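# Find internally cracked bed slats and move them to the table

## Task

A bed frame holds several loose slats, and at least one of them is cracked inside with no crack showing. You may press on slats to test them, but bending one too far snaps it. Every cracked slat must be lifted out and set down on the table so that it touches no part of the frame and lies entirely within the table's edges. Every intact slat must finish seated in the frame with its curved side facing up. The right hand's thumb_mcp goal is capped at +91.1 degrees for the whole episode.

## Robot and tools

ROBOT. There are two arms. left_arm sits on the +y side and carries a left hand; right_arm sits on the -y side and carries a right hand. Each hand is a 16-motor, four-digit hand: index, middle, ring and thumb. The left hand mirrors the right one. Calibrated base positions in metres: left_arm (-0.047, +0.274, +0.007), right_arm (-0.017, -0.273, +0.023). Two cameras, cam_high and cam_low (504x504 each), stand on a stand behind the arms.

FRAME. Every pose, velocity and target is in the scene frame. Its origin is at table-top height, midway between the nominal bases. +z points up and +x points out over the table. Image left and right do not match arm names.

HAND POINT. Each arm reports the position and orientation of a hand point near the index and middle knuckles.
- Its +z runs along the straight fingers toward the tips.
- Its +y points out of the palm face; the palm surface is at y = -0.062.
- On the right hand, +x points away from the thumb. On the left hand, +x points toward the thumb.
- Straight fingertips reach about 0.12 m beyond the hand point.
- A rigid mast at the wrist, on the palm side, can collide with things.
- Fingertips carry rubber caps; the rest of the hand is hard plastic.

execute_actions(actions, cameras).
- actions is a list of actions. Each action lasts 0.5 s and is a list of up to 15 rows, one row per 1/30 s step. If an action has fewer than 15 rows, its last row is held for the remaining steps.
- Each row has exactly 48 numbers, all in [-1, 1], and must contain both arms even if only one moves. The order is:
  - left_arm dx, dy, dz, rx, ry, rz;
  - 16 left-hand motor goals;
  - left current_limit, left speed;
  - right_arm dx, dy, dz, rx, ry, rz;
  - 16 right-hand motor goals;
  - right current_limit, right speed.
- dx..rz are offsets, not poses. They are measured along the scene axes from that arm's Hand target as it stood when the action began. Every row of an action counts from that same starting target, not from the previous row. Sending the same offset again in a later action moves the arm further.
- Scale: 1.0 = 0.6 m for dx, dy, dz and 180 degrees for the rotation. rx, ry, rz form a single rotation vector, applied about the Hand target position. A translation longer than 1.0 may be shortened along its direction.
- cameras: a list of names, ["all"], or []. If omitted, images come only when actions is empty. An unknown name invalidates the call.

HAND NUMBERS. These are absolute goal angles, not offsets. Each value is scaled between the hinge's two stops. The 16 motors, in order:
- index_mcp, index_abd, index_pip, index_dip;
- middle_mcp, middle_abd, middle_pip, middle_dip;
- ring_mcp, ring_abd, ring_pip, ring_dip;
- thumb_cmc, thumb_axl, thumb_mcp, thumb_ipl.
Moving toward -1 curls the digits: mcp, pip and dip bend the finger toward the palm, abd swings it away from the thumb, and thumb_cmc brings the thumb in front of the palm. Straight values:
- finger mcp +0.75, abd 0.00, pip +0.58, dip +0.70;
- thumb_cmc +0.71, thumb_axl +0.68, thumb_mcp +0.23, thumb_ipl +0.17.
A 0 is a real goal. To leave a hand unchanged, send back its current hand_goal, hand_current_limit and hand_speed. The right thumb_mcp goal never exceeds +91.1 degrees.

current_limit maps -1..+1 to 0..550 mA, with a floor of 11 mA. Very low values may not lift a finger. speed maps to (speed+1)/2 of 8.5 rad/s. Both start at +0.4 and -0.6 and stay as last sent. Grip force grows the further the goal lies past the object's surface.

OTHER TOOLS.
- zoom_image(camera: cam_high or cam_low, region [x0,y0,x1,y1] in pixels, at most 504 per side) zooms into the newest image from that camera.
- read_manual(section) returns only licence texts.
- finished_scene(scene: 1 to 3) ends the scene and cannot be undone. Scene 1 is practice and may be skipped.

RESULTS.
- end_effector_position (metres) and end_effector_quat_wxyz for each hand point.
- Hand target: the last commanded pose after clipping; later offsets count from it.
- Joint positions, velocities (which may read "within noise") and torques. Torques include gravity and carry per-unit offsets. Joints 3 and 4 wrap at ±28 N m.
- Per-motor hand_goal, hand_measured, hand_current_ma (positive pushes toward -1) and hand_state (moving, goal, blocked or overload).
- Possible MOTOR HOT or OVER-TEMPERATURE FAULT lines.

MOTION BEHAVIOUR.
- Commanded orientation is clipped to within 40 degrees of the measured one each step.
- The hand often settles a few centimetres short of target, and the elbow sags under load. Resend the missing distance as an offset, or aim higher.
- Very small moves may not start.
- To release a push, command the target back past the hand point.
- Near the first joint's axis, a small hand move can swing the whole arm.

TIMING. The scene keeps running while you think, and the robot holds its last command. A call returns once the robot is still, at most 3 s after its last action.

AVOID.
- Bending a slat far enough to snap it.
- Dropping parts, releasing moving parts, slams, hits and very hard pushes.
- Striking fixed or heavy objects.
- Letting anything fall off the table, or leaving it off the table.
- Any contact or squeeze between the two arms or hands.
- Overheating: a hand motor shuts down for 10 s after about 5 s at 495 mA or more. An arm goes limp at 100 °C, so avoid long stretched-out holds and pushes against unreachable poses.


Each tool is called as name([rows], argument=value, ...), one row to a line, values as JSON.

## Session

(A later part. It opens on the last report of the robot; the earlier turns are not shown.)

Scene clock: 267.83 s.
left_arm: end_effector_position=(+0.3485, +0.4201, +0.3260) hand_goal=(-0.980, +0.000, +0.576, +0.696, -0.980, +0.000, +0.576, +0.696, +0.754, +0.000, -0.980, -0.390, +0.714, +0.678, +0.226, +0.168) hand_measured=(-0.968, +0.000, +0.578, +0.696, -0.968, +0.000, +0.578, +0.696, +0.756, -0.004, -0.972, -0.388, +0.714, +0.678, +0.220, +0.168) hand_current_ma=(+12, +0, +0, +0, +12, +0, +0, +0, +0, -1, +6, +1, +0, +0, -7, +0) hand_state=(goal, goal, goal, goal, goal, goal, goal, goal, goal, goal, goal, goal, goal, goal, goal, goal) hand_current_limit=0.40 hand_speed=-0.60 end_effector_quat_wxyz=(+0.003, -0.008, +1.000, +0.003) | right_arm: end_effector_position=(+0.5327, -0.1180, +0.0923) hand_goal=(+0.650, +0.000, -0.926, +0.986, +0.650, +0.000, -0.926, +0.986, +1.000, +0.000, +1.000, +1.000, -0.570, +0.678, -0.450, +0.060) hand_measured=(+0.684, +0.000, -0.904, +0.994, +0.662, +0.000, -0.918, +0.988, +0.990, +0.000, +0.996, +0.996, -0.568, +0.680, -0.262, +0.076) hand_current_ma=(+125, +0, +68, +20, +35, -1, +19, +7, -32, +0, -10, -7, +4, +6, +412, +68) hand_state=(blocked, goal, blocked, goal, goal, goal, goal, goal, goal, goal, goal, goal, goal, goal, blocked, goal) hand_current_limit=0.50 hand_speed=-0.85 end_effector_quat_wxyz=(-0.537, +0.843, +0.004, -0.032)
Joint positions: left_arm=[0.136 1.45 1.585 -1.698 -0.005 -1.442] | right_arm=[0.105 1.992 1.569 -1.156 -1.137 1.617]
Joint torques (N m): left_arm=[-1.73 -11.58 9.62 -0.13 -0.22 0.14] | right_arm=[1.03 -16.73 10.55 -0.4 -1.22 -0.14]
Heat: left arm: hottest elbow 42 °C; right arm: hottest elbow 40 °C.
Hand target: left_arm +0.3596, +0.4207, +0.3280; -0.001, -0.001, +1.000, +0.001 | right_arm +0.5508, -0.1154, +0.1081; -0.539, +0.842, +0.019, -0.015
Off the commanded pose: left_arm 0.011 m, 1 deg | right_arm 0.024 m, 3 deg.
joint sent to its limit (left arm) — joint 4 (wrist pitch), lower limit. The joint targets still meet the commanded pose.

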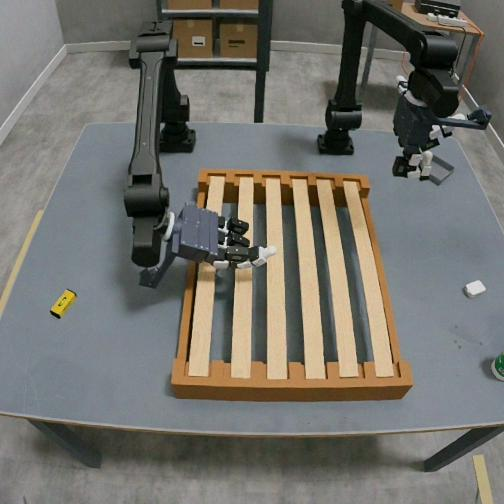

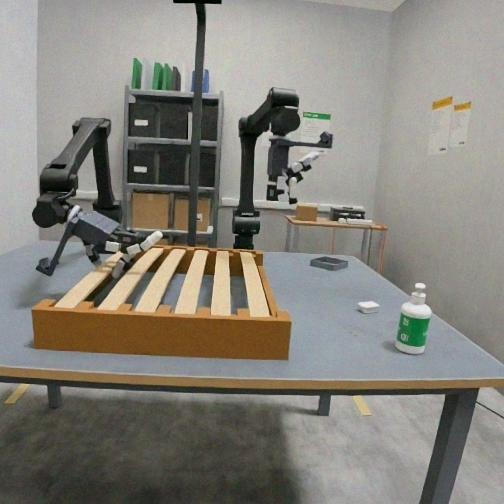

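execute_actions([
  [[0,0,0,0,0,0,-0.98,0,0.576,0.696,-0.98,0,0.576,0.696,0.754,0,-0.98,-0.39,0.714,0.678,0.226,0.168,0.4,-0.6,0,0,0.03,0,0,0,0.64,0,-0.927,0.986,0.63,0,-0.927,0.986,1.0,0,1.0,1.0,-0.571,0.678,-0.45,0.0595,0.5,-0.85]],
  [[0,0,0,0,0,0,-0.98,0,0.576,0.696,-0.98,0,0.576,0.696,0.754,0,-0.98,-0.39,0.714,0.678,0.226,0.168,0.4,-0.6,0.00,0,0.03,0,0,0,0.64,0,-0.927,0.986,0.63,0,-0.927,0.986,1.0,0,1.0,1.0,-0.571,0.678,-0.45,0.0595,0.5,-0.85]],
], cameras=["cam_high","cam_low"])

zoom_image(camera="cam_high", region=[150, 140, 410, 400])

zoom_image(camera="cam_low", region=[30, 200, 180, 350])

Scene clock: 271.17 s.
left_arm: end_effector_position=(+0.3485, +0.4201, +0.3260) hand_goal=(-0.980, +0.000, +0.576, +0.696, -0.980, +0.000, +0.576, +0.696, +0.754, +0.000, -0.980, -0.390, +0.714, +0.678, +0.226, +0.168) hand_measured=(-0.968, +0.000, +0.578, +0.696, -0.968, +0.000, +0.578, +0.696, +0.756, -0.004, -0.972, -0.388, +0.714, +0.678, +0.220, +0.168) hand_current_ma=(+12, +0, +0, +0, +12, +0, +0, +0, +0, -1, +6, +1, +0, +0, -7, +0) hand_state=(goal, goal, goal, goal, goal, goal, goal, goal, goal, goal, goal, goal, goal, goal, goal, goal) hand_current_limit=0.40 hand_speed=-0.60 end_effector_quat_wxyz=(+0.003, -0.008, +1.000, +0.003) | right_arm: end_effector_position=(+0.5334, -0.1182, +0.1207) hand_goal=(+0.640, +0.000, -0.926, +0.986, +0.630, +0.000, -0.926, +0.986, +1.000, +0.000, +1.000, +1.000, -0.570, +0.678, -0.450, +0.060) hand_measured=(+0.682, +0.000, -0.904, +0.994, +0.652, +0.000, -0.910, +0.992, +0.990, +0.000, +0.996, +0.996, -0.566, +0.680, -0.264, +0.078) hand_current_ma=(+156, +0, +72, +21, +73, -1, +46, +13, -32, +0, -10, -7, +7, +9, +412, +77) hand_state=(blocked, goal, blocked, goal, blocked, goal, goal, goal, goal, goal, goal, goal, goal, goal, blocked, goal) hand_current_limit=0.50 hand_speed=-0.85 end_effector_quat_wxyz=(-0.536, +0.843, +0.000, -0.038)
Joint positions: left_arm=[0.136 1.45 1.585 -1.698 -0.005 -1.442] | right_arm=[0.105 1.973 1.619 -1.239 -1.135 1.617]
Joint torques (N m): left_arm=[-1.67 -11.4 9.65 -0.12 -0.22 0.1] | right_arm=[0.67 -17.49 10.59 -0.47 -1.29 -0.15]
Heat: left arm: hottest elbow 42 °C; right arm: hottest elbow 41 °C.
Hand target: left_arm +0.3596, +0.4207, +0.3280; -0.001, -0.001, +1.000, +0.001 | right_arm +0.5509, -0.1154, +0.1440; -0.538, +0.842, +0.019, -0.015
Off the commanded pose: left_arm 0.011 m, 1 deg | right_arm 0.029 m, 4 deg.
joint sent to its limit (left arm) — joint 4 (wrist pitch), lower limit. The joint targets still meet the commanded pose.

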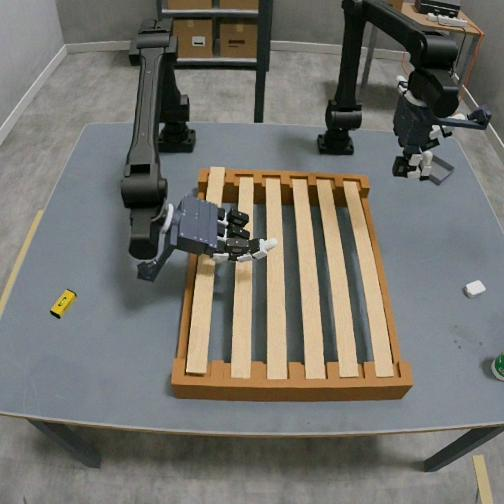

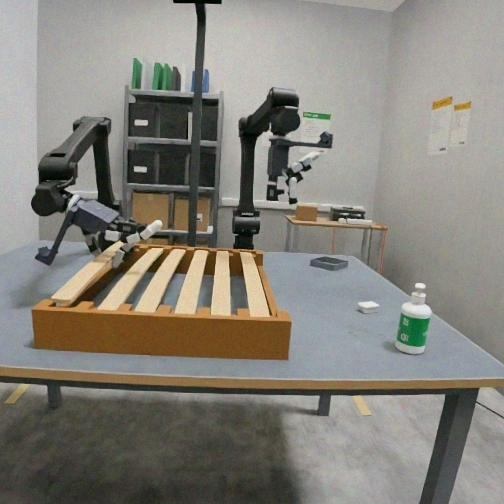

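Scaled by 1.938.

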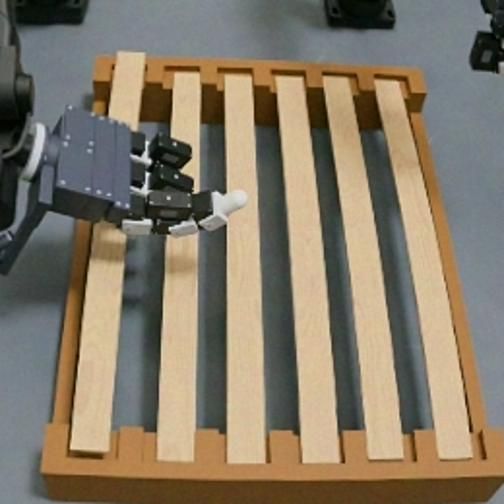

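Scaled by 3.360.

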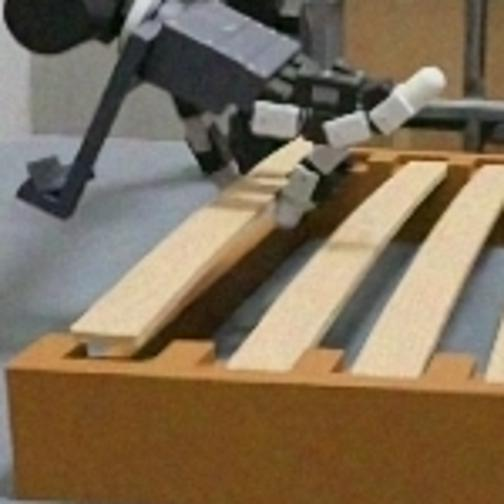

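execute_actions([
  [[0,0,0,0,0,0,-0.98,0,0.576,0.696,-0.98,0,0.576,0.696,0.754,0,-0.98,-0.39,0.714,0.678,0.226,0.168,0.4,-0.6,0,0,0.035,0,0,0,0.64,0,-0.927,0.986,0.62,0,-0.927,0.986,1.0,0,1.0,1.0,-0.571,0.678,-0.45,0.0595,0.5,-0.85]],
  [[0,0,0,0,0,0,-0.98,0,0.576,0.696,-0.98,0,0.576,0.696,0.754,0,-0.98,-0.39,0.714,0.678,0.226,0.168,0.4,-0.6,0,0,0.035,0,0,0,0.64,0,-0.927,0.986,0.62,0,-0.927,0.986,1.0,0,1.0,1.0,-0.571,0.678,-0.45,0.0595,0.5,-0.85]],
  [[0,0,0,0,0,0,-0.98,0,0.576,0.696,-0.98,0,0.576,0.696,0.754,0,-0.98,-0.39,0.714,0.678,0.226,0.168,0.4,-0.6,0,0,0.025,0,0,0,0.64,0,-0.927,0.986,0.62,0,-0.927,0.986,1.0,0,1.0,1.0,-0.571,0.678,-0.45,0.0595,0.5,-0.85]],
], cameras=["cam_high","cam_low"])

zoom_image(camera="cam_high", region=[150, 140, 410, 400])

zoom_image(camera="cam_low", region=[30, 180, 180, 330])

Scene clock: 275.93 s.
left_arm: end_effector_position=(+0.3485, +0.4201, +0.3260) hand_goal=(-0.980, +0.000, +0.576, +0.696, -0.980, +0.000, +0.576, +0.696, +0.754, +0.000, -0.980, -0.390, +0.714, +0.678, +0.226, +0.168) hand_measured=(-0.968, +0.000, +0.578, +0.696, -0.968, +0.000, +0.578, +0.696, +0.756, -0.004, -0.972, -0.388, +0.714, +0.678, +0.220, +0.168) hand_current_ma=(+12, +0, +0, +0, +12, +0, +0, +0, +0, -1, +6, +1, +0, +0, -7, +0) hand_state=(goal, goal, goal, goal, goal, goal, goal, goal, goal, goal, goal, goal, goal, goal, goal, goal) hand_current_limit=0.40 hand_speed=-0.60 end_effector_quat_wxyz=(+0.003, -0.008, +1.000, +0.003) | right_arm: end_effector_position=(+0.5355, -0.1181, +0.1741) hand_goal=(+0.640, +0.000, -0.926, +0.986, +0.620, +0.000, -0.926, +0.986, +1.000, +0.000, +1.000, +1.000, -0.570, +0.678, -0.450, +0.060) hand_measured=(+0.664, +0.000, -0.904, +0.994, +0.644, +0.000, -0.910, +0.992, +0.990, +0.000, +0.996, +0.996, -0.560, +0.686, -0.276, +0.078) hand_current_ma=(+87, +0, +72, +21, +81, -1, +49, +15, -32, +0, -10, -7, +27, +31, +412, +79) hand_state=(blocked, goal, blocked, goal, blocked, goal, goal, goal, goal, goal, goal, goal, goal, goal, blocked, goal) hand_current_limit=0.50 hand_speed=-0.85 end_effector_quat_wxyz=(-0.536, +0.843, -0.002, -0.040)
Joint positions: left_arm=[0.136 1.45 1.585 -1.698 -0.005 -1.442] | right_arm=[0.105 1.94 1.713 -1.372 -1.134 1.617]
Joint torques (N m): left_arm=[-1.73 -11.4 9.58 -0.12 -0.23 0.11] | right_arm=[0.62 -17.61 11.18 -0.57 -1.31 -0.15]
Heat: left arm: hottest elbow 42 °C; right arm: hottest elbow 41 °C.
Hand target: left_arm +0.3596, +0.4207, +0.3280; -0.001, -0.001, +1.000, +0.001 | right_arm +0.5509, -0.1154, +0.2010; -0.539, +0.842, +0.019, -0.015
Off the commanded pose: left_arm 0.011 m, 1 deg | right_arm 0.031 m, 4 deg.
joint sent to its limit (left arm) — joint 4 (wrist pitch), lower limit. The joint targets still meet the commanded pose.

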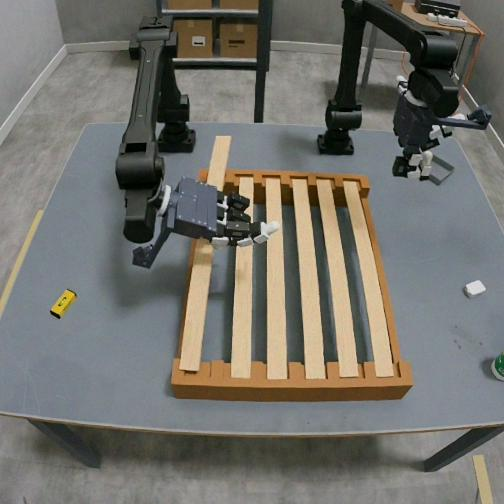

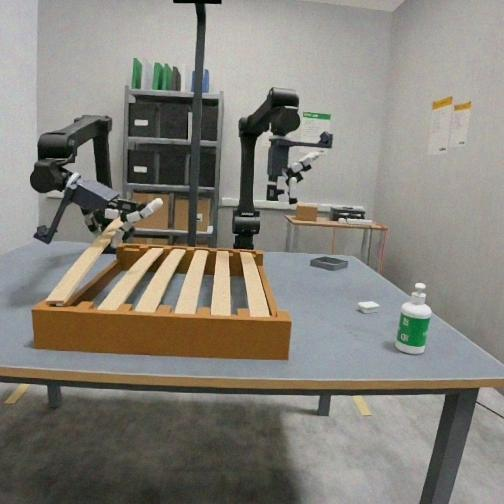

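Scaled by 1.938.

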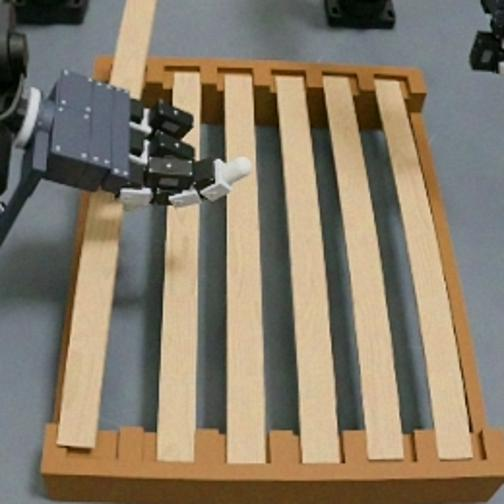

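Scaled by 3.360.

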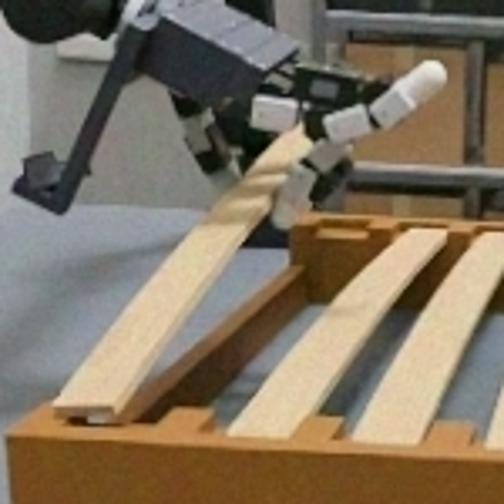

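execute_actions([
  [[0,0,0,0,0,0,-0.98,0,0.576,0.696,-0.98,0,0.576,0.696,0.754,0,-0.98,-0.39,0.714,0.678,0.226,0.168,0.4,-0.6,0,0,0.025,0,0,0,0.63,0,-0.927,0.986,0.650,0,-0.927,0.986,1.0,0,1.0,1.0,-0.571,0.678,-0.45,0.0595,0.5,-0.85]],
  [[0,0,0,0,0,0,-0.98,0,0.576,0.696,-0.98,0,0.576,0.696,0.754,0,-0.98,-0.39,0.714,0.678,0.226,0.168,0.4,-0.6,0,0,0.025,0,0,0,0.63,0,-0.927,0.986,0.650,0,-0.927,0.986,1.0,0,1.0,1.0,-0.571,0.678,-0.45,0.0595,0.5,-0.85]],
], cameras=["cam_high","cam_low"])

zoom_image(camera="cam_high", region=[150, 120, 410, 380])

zoom_image(camera="cam_low", region=[30, 180, 180, 330])

Scene clock: 286.70 s.
left_arm: end_effector_position=(+0.3485, +0.4201, +0.3260) hand_goal=(-0.980, +0.000, +0.576, +0.696, -0.980, +0.000, +0.576, +0.696, +0.754, +0.000, -0.980, -0.390, +0.714, +0.678, +0.226, +0.168) hand_measured=(-0.968, +0.000, +0.578, +0.696, -0.968, +0.000, +0.578, +0.696, +0.756, -0.004, -0.972, -0.388, +0.714, +0.678, +0.220, +0.168) hand_current_ma=(+12, +0, +0, +0, +12, +0, +0, +0, +0, -1, +6, +1, +0, +0, -7, +0) hand_state=(goal, goal, goal, goal, goal, goal, goal, goal, goal, goal, goal, goal, goal, goal, goal, goal) hand_current_limit=0.40 hand_speed=-0.60 end_effector_quat_wxyz=(+0.003, -0.008, +1.000, +0.003) | right_arm: end_effector_position=(+0.5371, -0.1181, +0.2040) hand_goal=(+0.630, +0.000, -0.926, +0.986, +0.650, +0.000, -0.926, +0.986, +1.000, +0.000, +1.000, +1.000, -0.570, +0.678, -0.450, +0.060) hand_measured=(+0.648, +0.000, -0.916, +0.988, +0.658, +0.000, -0.912, +0.992, +0.990, +0.000, +0.996, +0.996, -0.568, +0.680, -0.314, +0.078) hand_current_ma=(+59, -1, +30, +7, +20, -1, +39, +14, -32, +0, -10, -7, +6, +7, +413, +82) hand_state=(goal, goal, goal, goal, goal, goal, goal, goal, goal, goal, goal, goal, goal, goal, blocked, goal) hand_current_limit=0.50 hand_speed=-0.85 end_effector_quat_wxyz=(-0.536, +0.843, -0.002, -0.041)
Joint positions: left_arm=[0.136 1.45 1.585 -1.698 -0.005 -1.442] | right_arm=[0.105 1.929 1.776 -1.446 -1.134 1.617]
Joint torques (N m): left_arm=[-1.73 -11.52 9.57 -0.12 -0.21 0.12] | right_arm=[1.03 -17.26 11.22 -0.49 -1.33 -0.15]
Heat: left arm: hottest elbow 43 °C; right arm: hottest elbow 43 °C.
Hand target: left_arm +0.3596, +0.4207, +0.3280; -0.001, -0.001, +1.000, +0.001 | right_arm +0.5509, -0.1155, +0.2311; -0.538, +0.842, +0.019, -0.015
Off the commanded pose: left_arm 0.011 m, 1 deg | right_arm 0.030 m, 4 deg.
joint sent to its limit (left arm) — joint 4 (wrist pitch), lower limit. The joint targets still meet the commanded pose.

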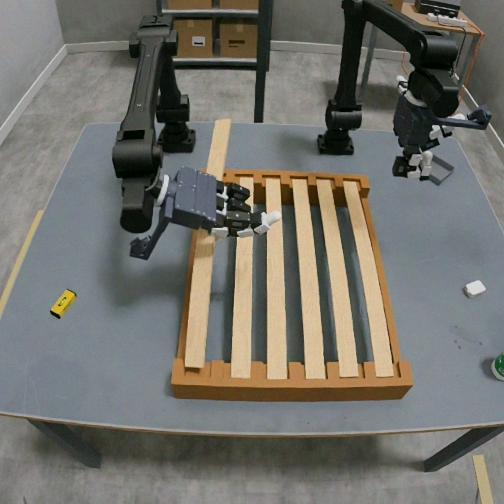

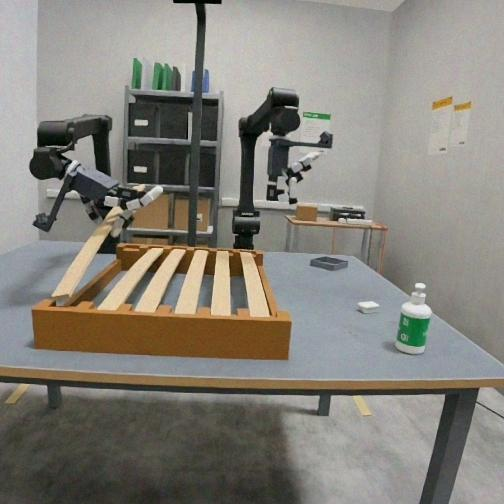

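Scaled by 1.938.

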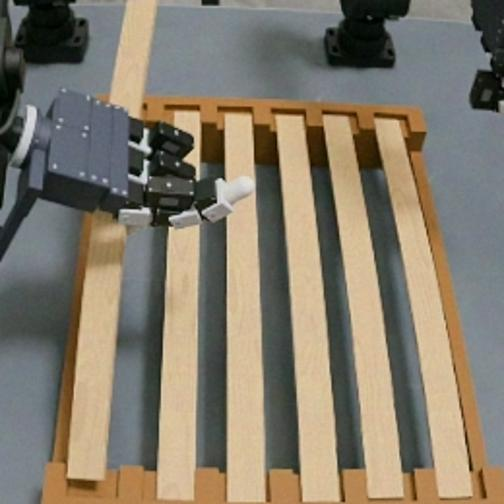

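Scaled by 3.360.

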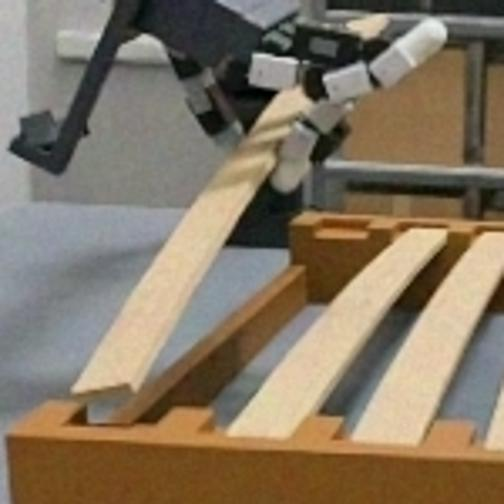

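execute_actions([
  [[0,0,0,0,0,0,-0.98,0,0.576,0.696,-0.98,0,0.576,0.696,0.754,0,-0.98,-0.39,0.714,0.678,0.226,0.168,0.4,-0.6,0,0,0.03,0,0,0,0.61,0,-0.927,0.986,0.640,0,-0.927,0.986,1.0,0,1.0,1.0,-0.571,0.678,-0.45,0.0595,0.5,-0.85]],
  [[0,0,0,0,0,0,-0.98,0,0.576,0.696,-0.98,0,0.576,0.696,0.754,0,-0.98,-0.39,0.714,0.678,0.226,0.168,0.4,-0.6,0,0,0.03,0,0,0,0.61,0,-0.927,0.986,0.640,0,-0.927,0.986,1.0,0,1.0,1.0,-0.571,0.678,-0.45,0.0595,0.5,-0.85]],
], cameras=["cam_high","cam_low"])

zoom_image(camera="cam_high", region=[150, 100, 410, 380])

zoom_image(camera="cam_low", region=[30, 180, 180, 330])

Scene clock: 290.90 s.
left_arm: end_effector_position=(+0.3485, +0.4201, +0.3260) hand_goal=(-0.980, +0.000, +0.576, +0.696, -0.980, +0.000, +0.576, +0.696, +0.754, +0.000, -0.980, -0.390, +0.714, +0.678, +0.226, +0.168) hand_measured=(-0.968, +0.000, +0.578, +0.696, -0.968, +0.000, +0.578, +0.696, +0.756, -0.004, -0.972, -0.388, +0.714, +0.678, +0.220, +0.168) hand_current_ma=(+12, +0, +0, +0, +12, +0, +0, +0, +0, -1, +6, +1, +0, +0, -7, +0) hand_state=(goal, goal, goal, goal, goal, goal, goal, goal, goal, goal, goal, goal, goal, goal, goal, goal) hand_current_limit=0.40 hand_speed=-0.60 end_effector_quat_wxyz=(+0.003, -0.008, +1.000, +0.003) | right_arm: end_effector_position=(+0.5394, -0.1180, +0.2410) hand_goal=(+0.610, +0.000, -0.926, +0.986, +0.640, +0.000, -0.926, +0.986, +1.000, +0.000, +1.000, +1.000, -0.570, +0.678, -0.450, +0.060) hand_measured=(+0.636, +0.000, -0.918, +0.988, +0.656, +0.000, -0.912, +0.992, +0.990, +0.000, +0.996, +0.996, -0.568, +0.680, -0.314, +0.082) hand_current_ma=(+95, -1, +24, +7, +49, -1, +39, +14, -32, +0, -10, -7, +3, +3, +412, +100) hand_state=(blocked, goal, goal, goal, goal, goal, goal, goal, goal, goal, goal, goal, goal, goal, blocked, blocked) hand_current_limit=0.50 hand_speed=-0.85 end_effector_quat_wxyz=(-0.536, +0.844, -0.001, -0.040)
Joint positions: left_arm=[0.136 1.45 1.585 -1.698 -0.005 -1.442] | right_arm=[0.105 1.923 1.865 -1.538 -1.134 1.617]
Joint torques (N m): left_arm=[-1.73 -11.34 9.54 -0.14 -0.21 0.1] | right_arm=[0.32 -17.55 11.32 -0.55 -1.35 -0.15]
Heat: left arm: hottest elbow 43 °C; right arm: hottest elbow 44 °C.
Hand target: left_arm +0.3596, +0.4207, +0.3280; -0.001, -0.001, +1.000, +0.001 | right_arm +0.5509, -0.1154, +0.2670; -0.539, +0.842, +0.019, -0.015
Off the commanded pose: left_arm 0.011 m, 1 deg | right_arm 0.029 m, 4 deg.
joint sent to its limit (left arm) — joint 4 (wrist pitch), lower limit. The joint targets still meet the commanded pose.

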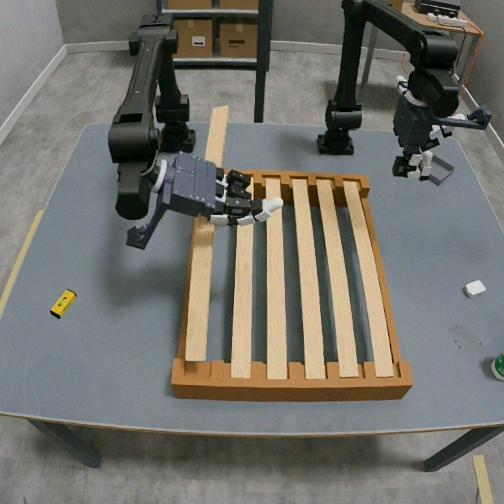

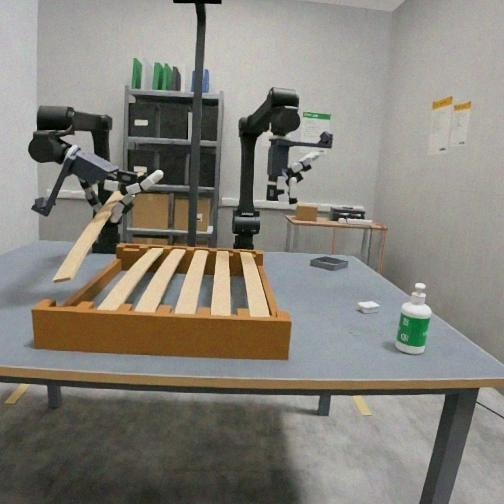

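Scaled by 1.800.

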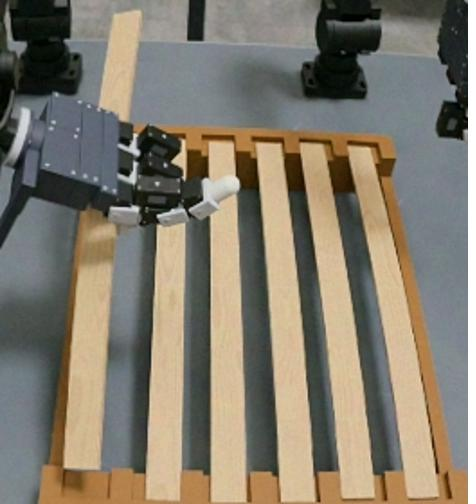

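Scaled by 3.360.

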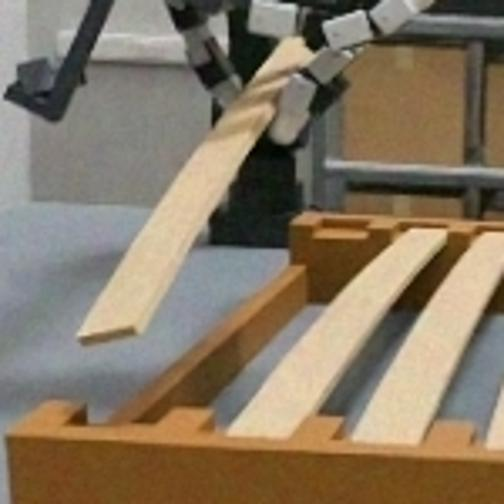

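execute_actions([
  [[0,0,0,0,0,0,-0.98,0,0.576,0.696,-0.98,0,0.576,0.696,0.754,0,-0.98,-0.39,0.714,0.678,0.226,0.168,0.4,-0.6,0,-0.05,0,0,0,0,0.61,0,-0.927,0.986,0.640,0,-0.927,0.986,1.0,0,1.0,1.0,-0.571,0.678,-0.45,0.0595,0.5,-0.85]],
  [[0,0,0,0,0,0,-0.98,0,0.576,0.696,-0.98,0,0.576,0.696,0.754,0,-0.98,-0.39,0.714,0.678,0.226,0.168,0.4,-0.6,0,-0.06,0,0,0,0,0.61,0,-0.927,0.986,0.640,0,-0.927,0.986,1.0,0,1.0,1.0,-0.571,0.678,-0.45,0.0595,0.5,-0.85]],
], cameras=["cam_high","cam_low"])

Scene clock: 294.33 s.
left_arm: end_effector_position=(+0.3485, +0.4201, +0.3260) hand_goal=(-0.980, +0.000, +0.576, +0.696, -0.980, +0.000, +0.576, +0.696, +0.754, +0.000, -0.980, -0.390, +0.714, +0.678, +0.226, +0.168) hand_measured=(-0.968, +0.000, +0.578, +0.696, -0.968, +0.000, +0.578, +0.696, +0.756, -0.004, -0.972, -0.388, +0.714, +0.678, +0.220, +0.168) hand_current_ma=(+12, +0, +0, +0, +12, +0, +0, +0, +0, -1, +6, +1, +0, +0, -7, +0) hand_state=(goal, goal, goal, goal, goal, goal, goal, goal, goal, goal, goal, goal, goal, goal, goal, goal) hand_current_limit=0.40 hand_speed=-0.60 end_effector_quat_wxyz=(+0.003, -0.008, +1.000, +0.003) | right_arm: end_effector_position=(+0.5426, -0.1847, +0.2515) hand_goal=(+0.610, +0.000, -0.926, +0.986, +0.640, +0.000, -0.926, +0.986, +1.000, +0.000, +1.000, +1.000, -0.570, +0.678, -0.450, +0.060) hand_measured=(+0.632, +0.000, -0.918, +0.988, +0.654, +0.000, -0.912, +0.992, +0.990, +0.000, +0.996, +0.996, -0.570, +0.678, -0.314, +0.082) hand_current_ma=(+75, -1, +23, +7, +45, -1, +39, +14, -32, +0, -10, -7, -1, -2, +412, +101) hand_state=(blocked, goal, goal, goal, goal, goal, goal, goal, goal, goal, goal, goal, goal, goal, blocked, blocked) hand_current_limit=0.50 hand_speed=-0.85 end_effector_quat_wxyz=(-0.535, +0.845, -0.009, -0.013)
Joint positions: left_arm=[0.136 1.45 1.585 -1.698 -0.005 -1.442] | right_arm=[-0.01 1.924 1.896 -1.682 -1.124 1.451]
Joint torques (N m): left_arm=[-1.79 -11.58 9.66 -0.13 -0.2 0.13] | right_arm=[1.14 -16.73 10.17 -0.62 -1.25 -0.18]
Heat: left arm: hottest elbow 43 °C; right arm: hottest elbow 44 °C.
Hand target: left_arm +0.3596, +0.4207, +0.3280; -0.001, -0.001, +1.000, +0.001 | right_arm +0.5509, -0.1814, +0.2671; -0.539, +0.842, +0.019, -0.015
Off the commanded pose: left_arm 0.011 m, 1 deg | right_arm 0.018 m, 3 deg.
joint sent to its limit (left arm) — joint 4 (wrist pitch), lower limit. The joint targets still meet the commanded pose.
joint sent to its limit (right arm) — joint 4 (wrist pitch), lower limit. The joint targets still meet the commanded pose.

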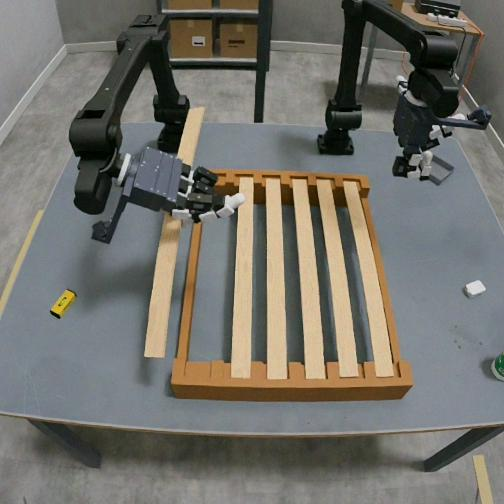

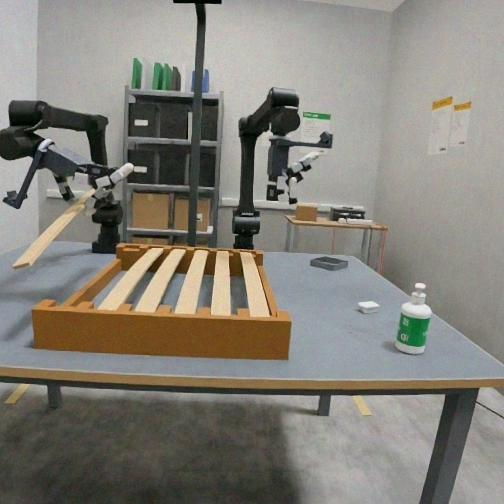

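execute_actions([
  [[0,0,0,0,0,0,-0.98,0,0.576,0.696,-0.98,0,0.576,0.696,0.754,0,-0.98,-0.39,0.714,0.678,0.226,0.168,0.4,-0.6,0,-0.05,-0.03,0,0,0,0.61,0,-0.927,0.986,0.640,0,-0.927,0.986,1.0,0,1.0,1.0,-0.571,0.678,-0.45,0.0595,0.5,-0.85]],
  [[0,0,0,0,0,0,-0.98,0,0.576,0.696,-0.98,0,0.576,0.696,0.754,0,-0.98,-0.39,0.714,0.678,0.226,0.168,0.4,-0.6,0,-0.06,-0.03,0,0,0,0.61,0,-0.927,0.986,0.640,0,-0.927,0.986,1.0,0,1.0,1.0,-0.571,0.678,-0.45,0.0595,0.5,-0.85]],
], cameras=["cam_high","cam_low"])

Scene clock: 297.67 s.
left_arm: end_effector_position=(+0.3485, +0.4201, +0.3260) hand_goal=(-0.980, +0.000, +0.576, +0.696, -0.980, +0.000, +0.576, +0.696, +0.754, +0.000, -0.980, -0.390, +0.714, +0.678, +0.226, +0.168) hand_measured=(-0.968, +0.000, +0.578, +0.696, -0.968, +0.000, +0.578, +0.696, +0.756, -0.004, -0.972, -0.388, +0.714, +0.678, +0.220, +0.168) hand_current_ma=(+12, +0, +0, +0, +12, +0, +0, +0, +0, -1, +6, +1, +0, +0, -7, +0) hand_state=(goal, goal, goal, goal, goal, goal, goal, goal, goal, goal, goal, goal, goal, goal, goal, goal) hand_current_limit=0.40 hand_speed=-0.60 end_effector_quat_wxyz=(+0.003, -0.008, +1.000, +0.003) | right_arm: end_effector_position=(+0.5519, -0.2515, +0.2327) hand_goal=(+0.610, +0.000, -0.926, +0.986, +0.640, +0.000, -0.926, +0.986, +1.000, +0.000, +1.000, +1.000, -0.570, +0.678, -0.450, +0.060) hand_measured=(+0.630, +0.000, -0.918, +0.988, +0.652, +0.000, -0.912, +0.992, +0.990, +0.000, +0.996, +0.996, -0.570, +0.678, -0.314, +0.082) hand_current_ma=(+67, -1, +21, +7, +41, -1, +39, +14, -32, +0, -10, -7, +0, -1, +412, +101) hand_state=(goal, goal, goal, goal, goal, goal, goal, goal, goal, goal, goal, goal, goal, goal, blocked, blocked) hand_current_limit=0.50 hand_speed=-0.85 end_effector_quat_wxyz=(-0.523, +0.852, -0.011, +0.032)
Joint positions: left_arm=[0.136 1.45 1.585 -1.698 -0.005 -1.442] | right_arm=[-0.118 1.931 1.868 -1.682 -1.095 1.329]
Joint torques (N m): left_arm=[-2.08 -11.28 9.68 -0.2 -0.22 0.12] | right_arm=[1.2 -16.38 7.12 -0.66 -1.16 -0.2]
Heat: left arm: hottest elbow 43 °C; right arm: hottest elbow 44 °C.
Hand target: left_arm +0.3596, +0.4207, +0.3280; -0.001, -0.001, +1.000, +0.001 | right_arm +0.5509, -0.2474, +0.2310; -0.539, +0.842, +0.019, -0.015
Off the commanded pose: left_arm 0.011 m, 1 deg | right_arm 0.004 m, 7 deg.
joint sent to its limit (left arm) — joint 4 (wrist pitch), lower limit. The joint targets still meet the commanded pose.
joint sent to its limit (right arm) — joint 4 (wrist pitch), lower limit. The joint targets are off in orientation, not in position.

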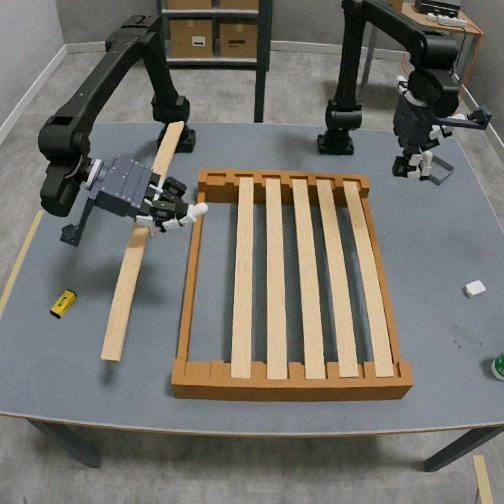

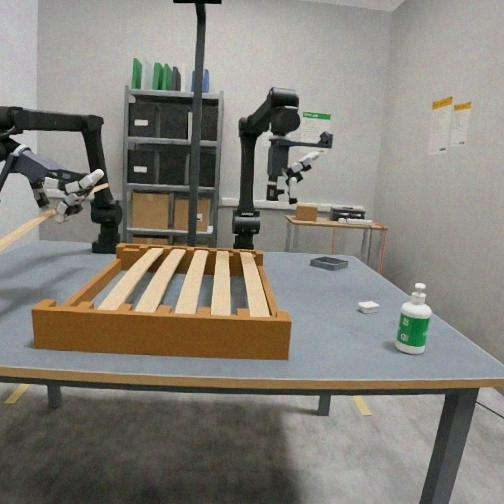

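execute_actions([
  [[0,0,0,0,0,0,-0.98,0,0.576,0.696,-0.98,0,0.576,0.696,0.754,0,-0.98,-0.39,0.714,0.678,0.226,0.168,0.4,-0.6,-0.01,-0.01,-0.05,0,0,0,0.61,0,-0.927,0.986,0.640,0,-0.927,0.986,1.0,0,1.0,1.0,-0.571,0.678,-0.45,0.0595,0.5,-0.85]],
  [[0,0,0,0,0,0,-0.98,0,0.576,0.696,-0.98,0,0.576,0.696,0.754,0,-0.98,-0.39,0.714,0.678,0.226,0.168,0.4,-0.6,-0.01,0,-0.05,0,0,0,0.61,0,-0.927,0.986,0.640,0,-0.927,0.986,1.0,0,1.0,1.0,-0.571,0.678,-0.45,0.0595,0.5,-0.85]],
], cameras=["cam_high","cam_low"])

zoom_image(camera="cam_high", region=[50, 110, 310, 390])

Scene clock: 301.43 s.
left_arm: end_effector_position=(+0.3485, +0.4201, +0.3260) hand_goal=(-0.980, +0.000, +0.576, +0.696, -0.980, +0.000, +0.576, +0.696, +0.754, +0.000, -0.980, -0.390, +0.714, +0.678, +0.226, +0.168) hand_measured=(-0.968, +0.000, +0.578, +0.696, -0.968, +0.000, +0.578, +0.696, +0.756, -0.004, -0.972, -0.388, +0.714, +0.678, +0.220, +0.168) hand_current_ma=(+12, +0, +0, +0, +12, +0, +0, +0, +0, -1, +6, +1, +0, +0, -7, +0) hand_state=(goal, goal, goal, goal, goal, goal, goal, goal, goal, goal, goal, goal, goal, goal, goal, goal) hand_current_limit=0.40 hand_speed=-0.60 end_effector_quat_wxyz=(+0.003, -0.008, +1.000, +0.003) | right_arm: end_effector_position=(+0.5399, -0.2504, +0.1702) hand_goal=(+0.610, +0.000, -0.926, +0.986, +0.640, +0.000, -0.926, +0.986, +1.000, +0.000, +1.000, +1.000, -0.570, +0.678, -0.450, +0.060) hand_measured=(+0.628, +0.000, -0.918, +0.988, +0.650, +0.000, -0.912, +0.992, +0.990, +0.000, +0.996, +0.996, -0.570, +0.678, -0.316, +0.082) hand_current_ma=(+62, -1, +20, +6, +29, -1, +39, +14, -32, +0, -10, -7, +0, -1, +412, +101) hand_state=(goal, goal, goal, goal, goal, goal, goal, goal, goal, goal, goal, goal, goal, goal, blocked, blocked) hand_current_limit=0.50 hand_speed=-0.85 end_effector_quat_wxyz=(-0.529, +0.849, +0.007, +0.003)
Joint positions: left_arm=[0.136 1.45 1.585 -1.698 -0.005 -1.442] | right_arm=[-0.118 1.986 1.776 -1.682 -1.088 1.197]
Joint torques (N m): left_arm=[-1.73 -11.46 9.59 -0.17 -0.21 0.12] | right_arm=[-0.03 -16.79 6.86 -0.9 -1.1 -0.23]
Heat: left arm: hottest elbow 43 °C; right arm: hottest elbow 43 °C.
Hand target: left_arm +0.3596, +0.4207, +0.3280; -0.001, -0.001, +1.000, +0.001 | right_arm +0.5389, -0.2534, +0.1711; -0.539, +0.842, +0.019, -0.015
Off the commanded pose: left_arm 0.011 m, 1 deg | right_arm 0.003 m, 3 deg.
joint sent to its limit (left arm) — joint 4 (wrist pitch), lower limit. The joint targets still meet the commanded pose.
joint sent to its limit (right arm) — joint 4 (wrist pitch), lower limit. The joint targets are off in orientation, not in position.

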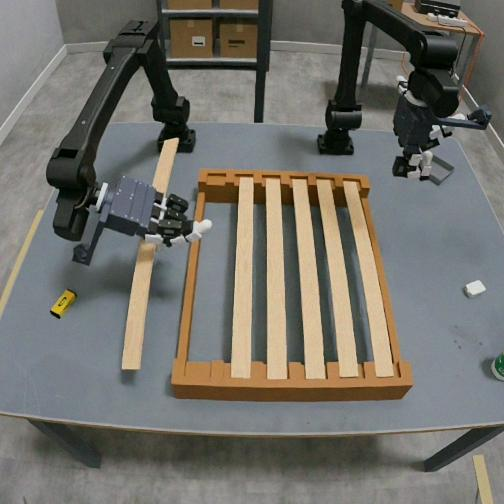

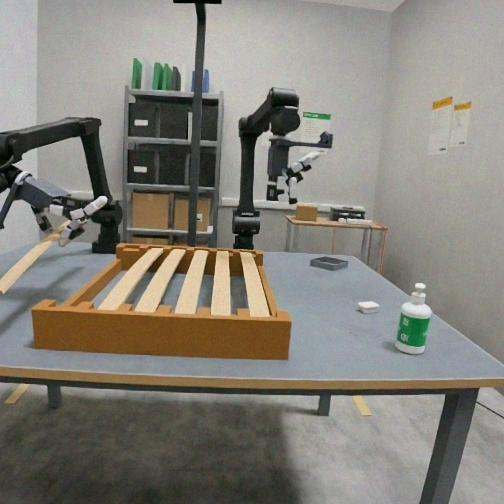

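Scaled by 1.800.

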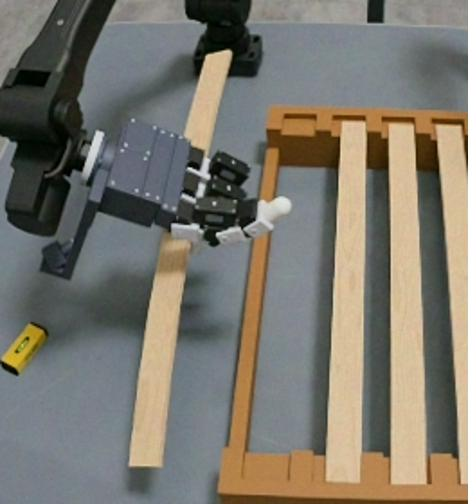

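execute_actions([
  [[0,0,0,0,0,0,-0.98,0,0.576,0.696,-0.98,0,0.576,0.696,0.754,0,-0.98,-0.39,0.714,0.678,0.226,0.168,0.4,-0.6,-0.01,-0.02,-0.04,0,0,0,0.61,0,-0.927,0.986,0.640,0,-0.927,0.986,1.0,0,1.0,1.0,-0.571,0.678,-0.45,0.0595,0.5,-0.85]],
  [[0,0,0,0,0,0,-0.98,0,0.576,0.696,-0.98,0,0.576,0.696,0.754,0,-0.98,-0.39,0.714,0.678,0.226,0.168,0.4,-0.6,0,-0.01,-0.03,0,0,0,0.61,0,-0.927,0.986,0.640,0,-0.927,0.986,1.0,0,1.0,1.0,-0.571,0.678,-0.45,0.0595,0.5,-0.85]],
], cameras=["cam_high","cam_low"])

zoom_image(camera="cam_high", region=[50, 110, 310, 390])

Scene clock: 306.50 s.
left_arm: end_effector_position=(+0.3485, +0.4201, +0.3260) hand_goal=(-0.980, +0.000, +0.576, +0.696, -0.980, +0.000, +0.576, +0.696, +0.754, +0.000, -0.980, -0.390, +0.714, +0.678, +0.226, +0.168) hand_measured=(-0.968, +0.000, +0.578, +0.696, -0.968, +0.000, +0.578, +0.696, +0.756, -0.004, -0.972, -0.388, +0.714, +0.678, +0.220, +0.168) hand_current_ma=(+12, +0, +0, +0, +12, +0, +0, +0, +0, -1, +6, +1, +0, +0, -7, +0) hand_state=(goal, goal, goal, goal, goal, goal, goal, goal, goal, goal, goal, goal, goal, goal, goal, goal) hand_current_limit=0.40 hand_speed=-0.60 end_effector_quat_wxyz=(+0.003, -0.008, +1.000, +0.003) | right_arm: end_effector_position=(+0.5347, -0.2668, +0.1319) hand_goal=(+0.610, +0.000, -0.926, +0.986, +0.640, +0.000, -0.926, +0.986, +1.000, +0.000, +1.000, +1.000, -0.570, +0.678, -0.450, +0.060) hand_measured=(+0.628, +0.000, -0.918, +0.988, +0.648, +0.000, -0.912, +0.992, +0.990, +0.000, +0.996, +0.996, -0.570, +0.678, -0.320, +0.082) hand_current_ma=(+62, -1, +19, +6, +22, -1, +39, +14, -32, +0, -10, -7, -1, -2, +412, +101) hand_state=(goal, goal, goal, goal, goal, goal, goal, goal, goal, goal, goal, goal, goal, goal, blocked, blocked) hand_current_limit=0.50 hand_speed=-0.85 end_effector_quat_wxyz=(-0.530, +0.848, +0.014, -0.002)
Joint positions: left_arm=[0.136 1.45 1.585 -1.698 -0.005 -1.442] | right_arm=[-0.147 2.03 1.735 -1.683 -1.074 1.102]
Joint torques (N m): left_arm=[-1.67 -11.28 9.59 -0.13 -0.21 0.12] | right_arm=[-0.5 -16.5 6.31 -0.98 -1.02 -0.21]
Heat: left arm: hottest elbow 44 °C; right arm: hottest elbow 43 °C.
Hand target: left_arm +0.3596, +0.4207, +0.3280; -0.001, -0.001, +1.000, +0.001 | right_arm +0.5328, -0.2716, +0.1290; -0.538, +0.842, +0.019, -0.015
Off the commanded pose: left_arm 0.011 m, 1 deg | right_arm 0.006 m, 2 deg.
joint sent to its limit (left arm) — joint 4 (wrist pitch), lower limit. The joint targets still meet the commanded pose.
joint sent to its limit (right arm) — joint 4 (wrist pitch), lower limit. The joint targets still meet the commanded pose.

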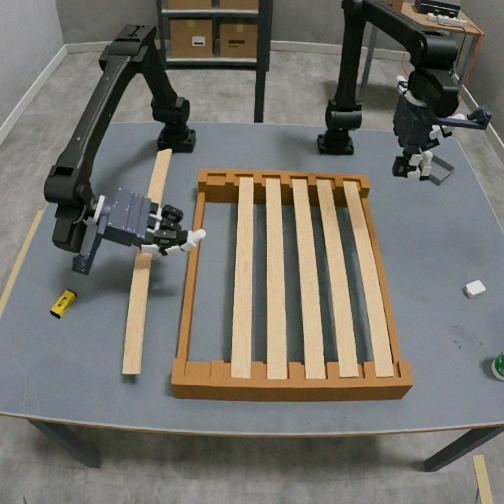

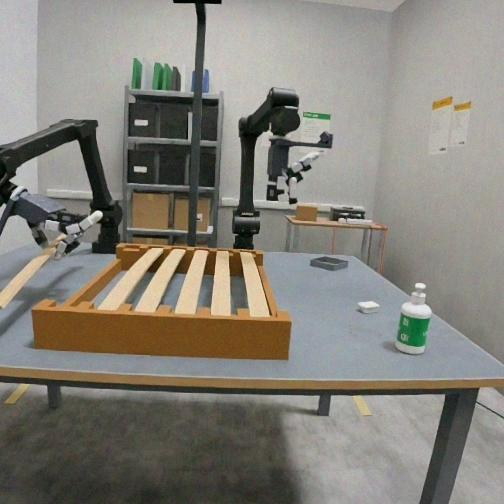

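Scaled by 1.800.

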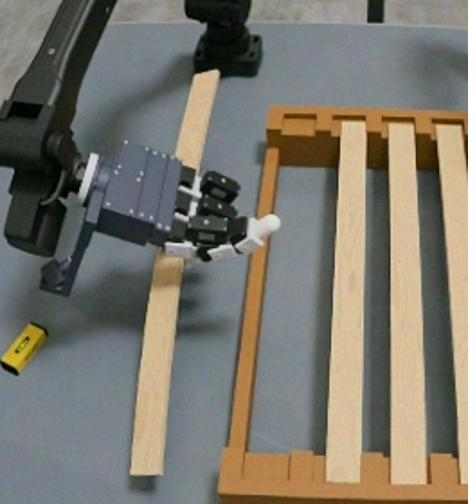

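execute_actions([
  [[0,0,0,0,0,0,-0.98,0,0.576,0.696,-0.98,0,0.576,0.696,0.754,0,-0.98,-0.39,0.714,0.678,0.226,0.168,0.4,-0.6,0,0,-0.035,0,0,0,0.61,0,-0.927,0.986,0.640,0,-0.927,0.986,1.0,0,1.0,1.0,-0.571,0.678,-0.45,0.0595,0.5,-0.85]],
  [[0,0,0,0,0,0,-0.98,0,0.576,0.696,-0.98,0,0.576,0.696,0.754,0,-0.98,-0.39,0.714,0.678,0.226,0.168,0.4,-0.6,0,0,-0.035,0,0,0,0.61,0,-0.927,0.986,0.640,0,-0.927,0.986,1.0,0,1.0,1.0,-0.571,0.678,-0.45,0.0595,0.5,-0.85]],
], cameras=["cam_high","cam_low"])

zoom_image(camera="cam_high", region=[50, 110, 310, 390])

zoom_image(camera="cam_low", region=[0, 180, 150, 330])

Scene clock: 309.50 s.
left_arm: end_effector_position=(+0.3485, +0.4201, +0.3260) hand_goal=(-0.980, +0.000, +0.576, +0.696, -0.980, +0.000, +0.576, +0.696, +0.754, +0.000, -0.980, -0.390, +0.714, +0.678, +0.226, +0.168) hand_measured=(-0.968, +0.000, +0.578, +0.696, -0.968, +0.000, +0.578, +0.696, +0.756, -0.004, -0.972, -0.388, +0.714, +0.678, +0.220, +0.168) hand_current_ma=(+12, +0, +0, +0, +12, +0, +0, +0, +0, -1, +6, +1, +0, +0, -7, +0) hand_state=(goal, goal, goal, goal, goal, goal, goal, goal, goal, goal, goal, goal, goal, goal, goal, goal) hand_current_limit=0.40 hand_speed=-0.60 end_effector_quat_wxyz=(+0.003, -0.008, +1.000, +0.003) | right_arm: end_effector_position=(+0.5319, -0.2657, +0.0901) hand_goal=(+0.610, +0.000, -0.926, +0.986, +0.640, +0.000, -0.926, +0.986, +1.000, +0.000, +1.000, +1.000, -0.570, +0.678, -0.450, +0.060) hand_measured=(+0.628, +0.000, -0.918, +0.988, +0.646, +0.000, -0.912, +0.992, +0.990, +0.000, +0.996, +0.996, -0.570, +0.676, -0.320, +0.082) hand_current_ma=(+62, -1, +19, +6, +20, -1, +39, +14, -32, +0, -10, -7, -2, -3, +412, +101) hand_state=(goal, goal, goal, goal, goal, goal, goal, goal, goal, goal, goal, goal, goal, goal, blocked, blocked) hand_current_limit=0.50 hand_speed=-0.85 end_effector_quat_wxyz=(-0.538, +0.843, +0.018, -0.021)
Joint positions: left_arm=[0.136 1.45 1.585 -1.698 -0.005 -1.442] | right_arm=[-0.147 2.1 1.721 -1.683 -1.073 1.04]
Joint torques (N m): left_arm=[-1.85 -11.34 9.62 -0.12 -0.21 0.12] | right_arm=[-0.44 -16.91 6.16 -0.68 -0.99 -0.2]
Heat: left arm: hottest elbow 44 °C; right arm: hottest elbow 42 °C.
Hand target: left_arm +0.3596, +0.4207, +0.3280; -0.001, -0.001, +1.000, +0.001 | right_arm +0.5328, -0.2714, +0.0870; -0.538, +0.842, +0.019, -0.015
Off the commanded pose: left_arm 0.011 m, 1 deg | right_arm 0.007 m, 1 deg.
joint sent to its limit (left arm) — joint 4 (wrist pitch), lower limit. The joint targets still meet the commanded pose.

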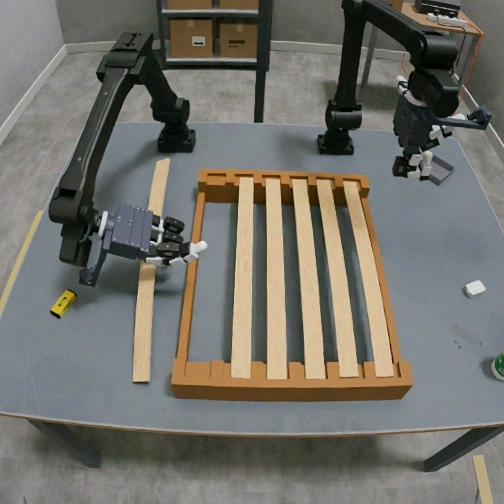

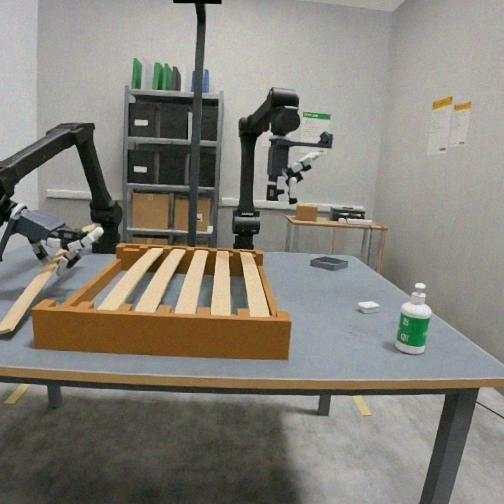

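Scaled by 1.800.

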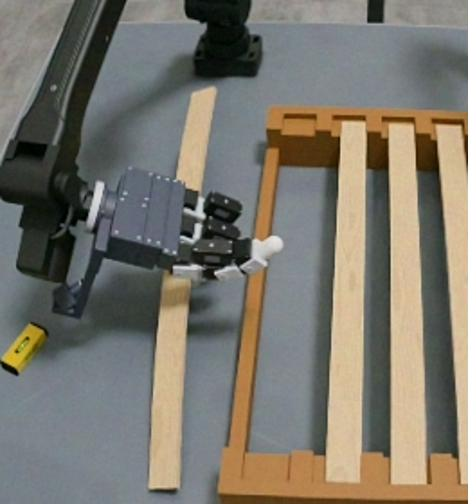

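Scaled by 3.360.

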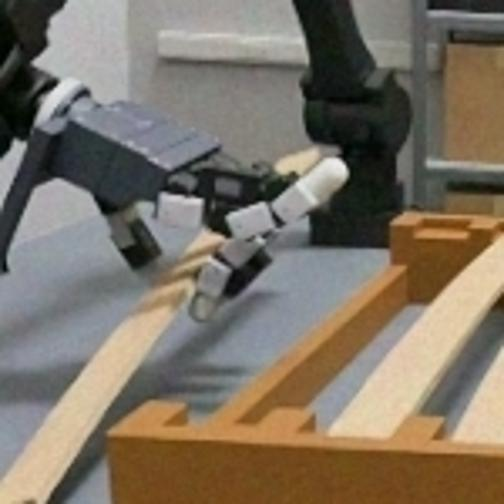

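execute_actions([
  [[0,0,0,0,0,0,-0.98,0,0.576,0.696,-0.98,0,0.576,0.696,0.754,0,-0.98,-0.39,0.714,0.678,0.226,0.168,0.4,-0.6,0,0,-0.03,0,0,0,0.61,0,-0.927,0.986,0.640,0,-0.927,0.986,1.0,0,1.0,1.0,-0.571,0.678,-0.45,0.0595,0.5,-0.85]],
  [[0,0,0,0,0,0,-0.98,0,0.576,0.696,-0.98,0,0.576,0.696,0.754,0,-0.98,-0.39,0.714,0.678,0.226,0.168,0.4,-0.6,-0.005,0,-0.025,0,0,0,0.61,0,-0.927,0.986,0.640,0,-0.927,0.986,1.0,0,1.0,1.0,-0.571,0.678,-0.45,0.0595,0.5,-0.85]],
], cameras=["cam_high","cam_low"])

zoom_image(camera="cam_high", region=[50, 110, 310, 390])

zoom_image(camera="cam_low", region=[0, 180, 150, 330])

Scene clock: 313.37 s.
left_arm: end_effector_position=(+0.3485, +0.4201, +0.3260) hand_goal=(-0.980, +0.000, +0.576, +0.696, -0.980, +0.000, +0.576, +0.696, +0.754, +0.000, -0.980, -0.390, +0.714, +0.678, +0.226, +0.168) hand_measured=(-0.968, +0.000, +0.578, +0.696, -0.968, +0.000, +0.578, +0.696, +0.756, -0.004, -0.972, -0.388, +0.714, +0.678, +0.220, +0.168) hand_current_ma=(+12, +0, +0, +0, +12, +0, +0, +0, +0, -1, +6, +1, +0, +0, -7, +0) hand_state=(goal, goal, goal, goal, goal, goal, goal, goal, goal, goal, goal, goal, goal, goal, goal, goal) hand_current_limit=0.40 hand_speed=-0.60 end_effector_quat_wxyz=(+0.003, -0.008, +1.000, +0.003) | right_arm: end_effector_position=(+0.5291, -0.2660, +0.0586) hand_goal=(+0.610, +0.000, -0.926, +0.986, +0.640, +0.000, -0.926, +0.986, +1.000, +0.000, +1.000, +1.000, -0.570, +0.678, -0.450, +0.060) hand_measured=(+0.628, +0.000, -0.918, +0.988, +0.640, +0.000, -0.914, +0.990, +0.990, +0.000, +0.996, +0.996, -0.572, +0.676, -0.326, +0.082) hand_current_ma=(+62, -1, +19, +6, +1, -1, +32, +12, -32, +0, -10, -7, -2, -3, +412, +101) hand_state=(goal, goal, goal, goal, goal, goal, goal, goal, goal, goal, goal, goal, goal, goal, blocked, blocked) hand_current_limit=0.50 hand_speed=-0.85 end_effector_quat_wxyz=(-0.538, +0.842, +0.019, -0.020)
Joint positions: left_arm=[0.136 1.45 1.585 -1.698 -0.005 -1.442] | right_arm=[-0.148 2.128 1.678 -1.615 -1.073 1.036]
Joint torques (N m): left_arm=[-1.85 -11.22 9.59 -0.2 -0.21 0.12] | right_arm=[-0.5 -16.67 5.85 -0.7 -0.98 -0.18]
Heat: left arm: hottest elbow 44 °C; right arm: hottest elbow 42 °C.
Hand target: left_arm +0.3596, +0.4207, +0.3280; -0.001, -0.001, +1.000, +0.001 | right_arm +0.5299, -0.2715, +0.0540; -0.538, +0.842, +0.019, -0.015
Off the commanded pose: left_arm 0.011 m, 1 deg | right_arm 0.007 m, 1 deg.
joint sent to its limit (left arm) — joint 4 (wrist pitch), lower limit. The joint targets still meet the commanded pose.

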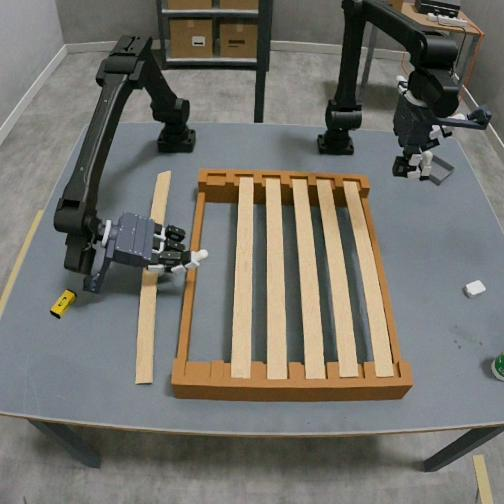

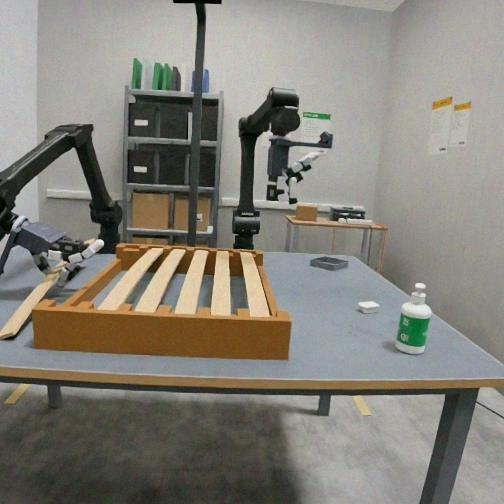

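Scaled by 1.800.

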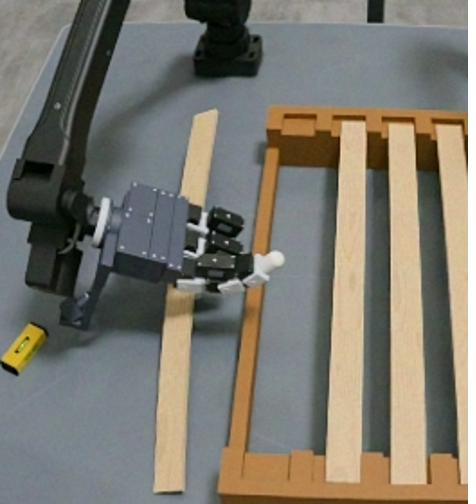

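Scaled by 3.360.

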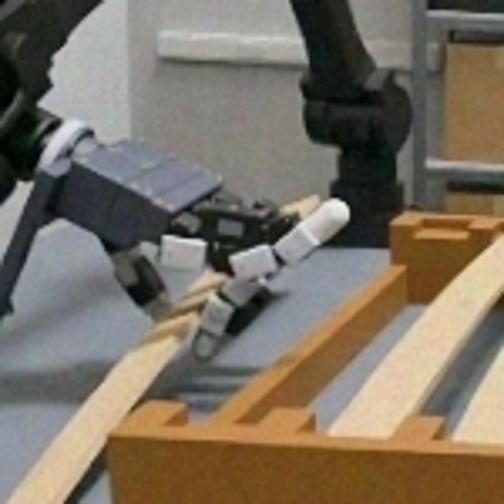

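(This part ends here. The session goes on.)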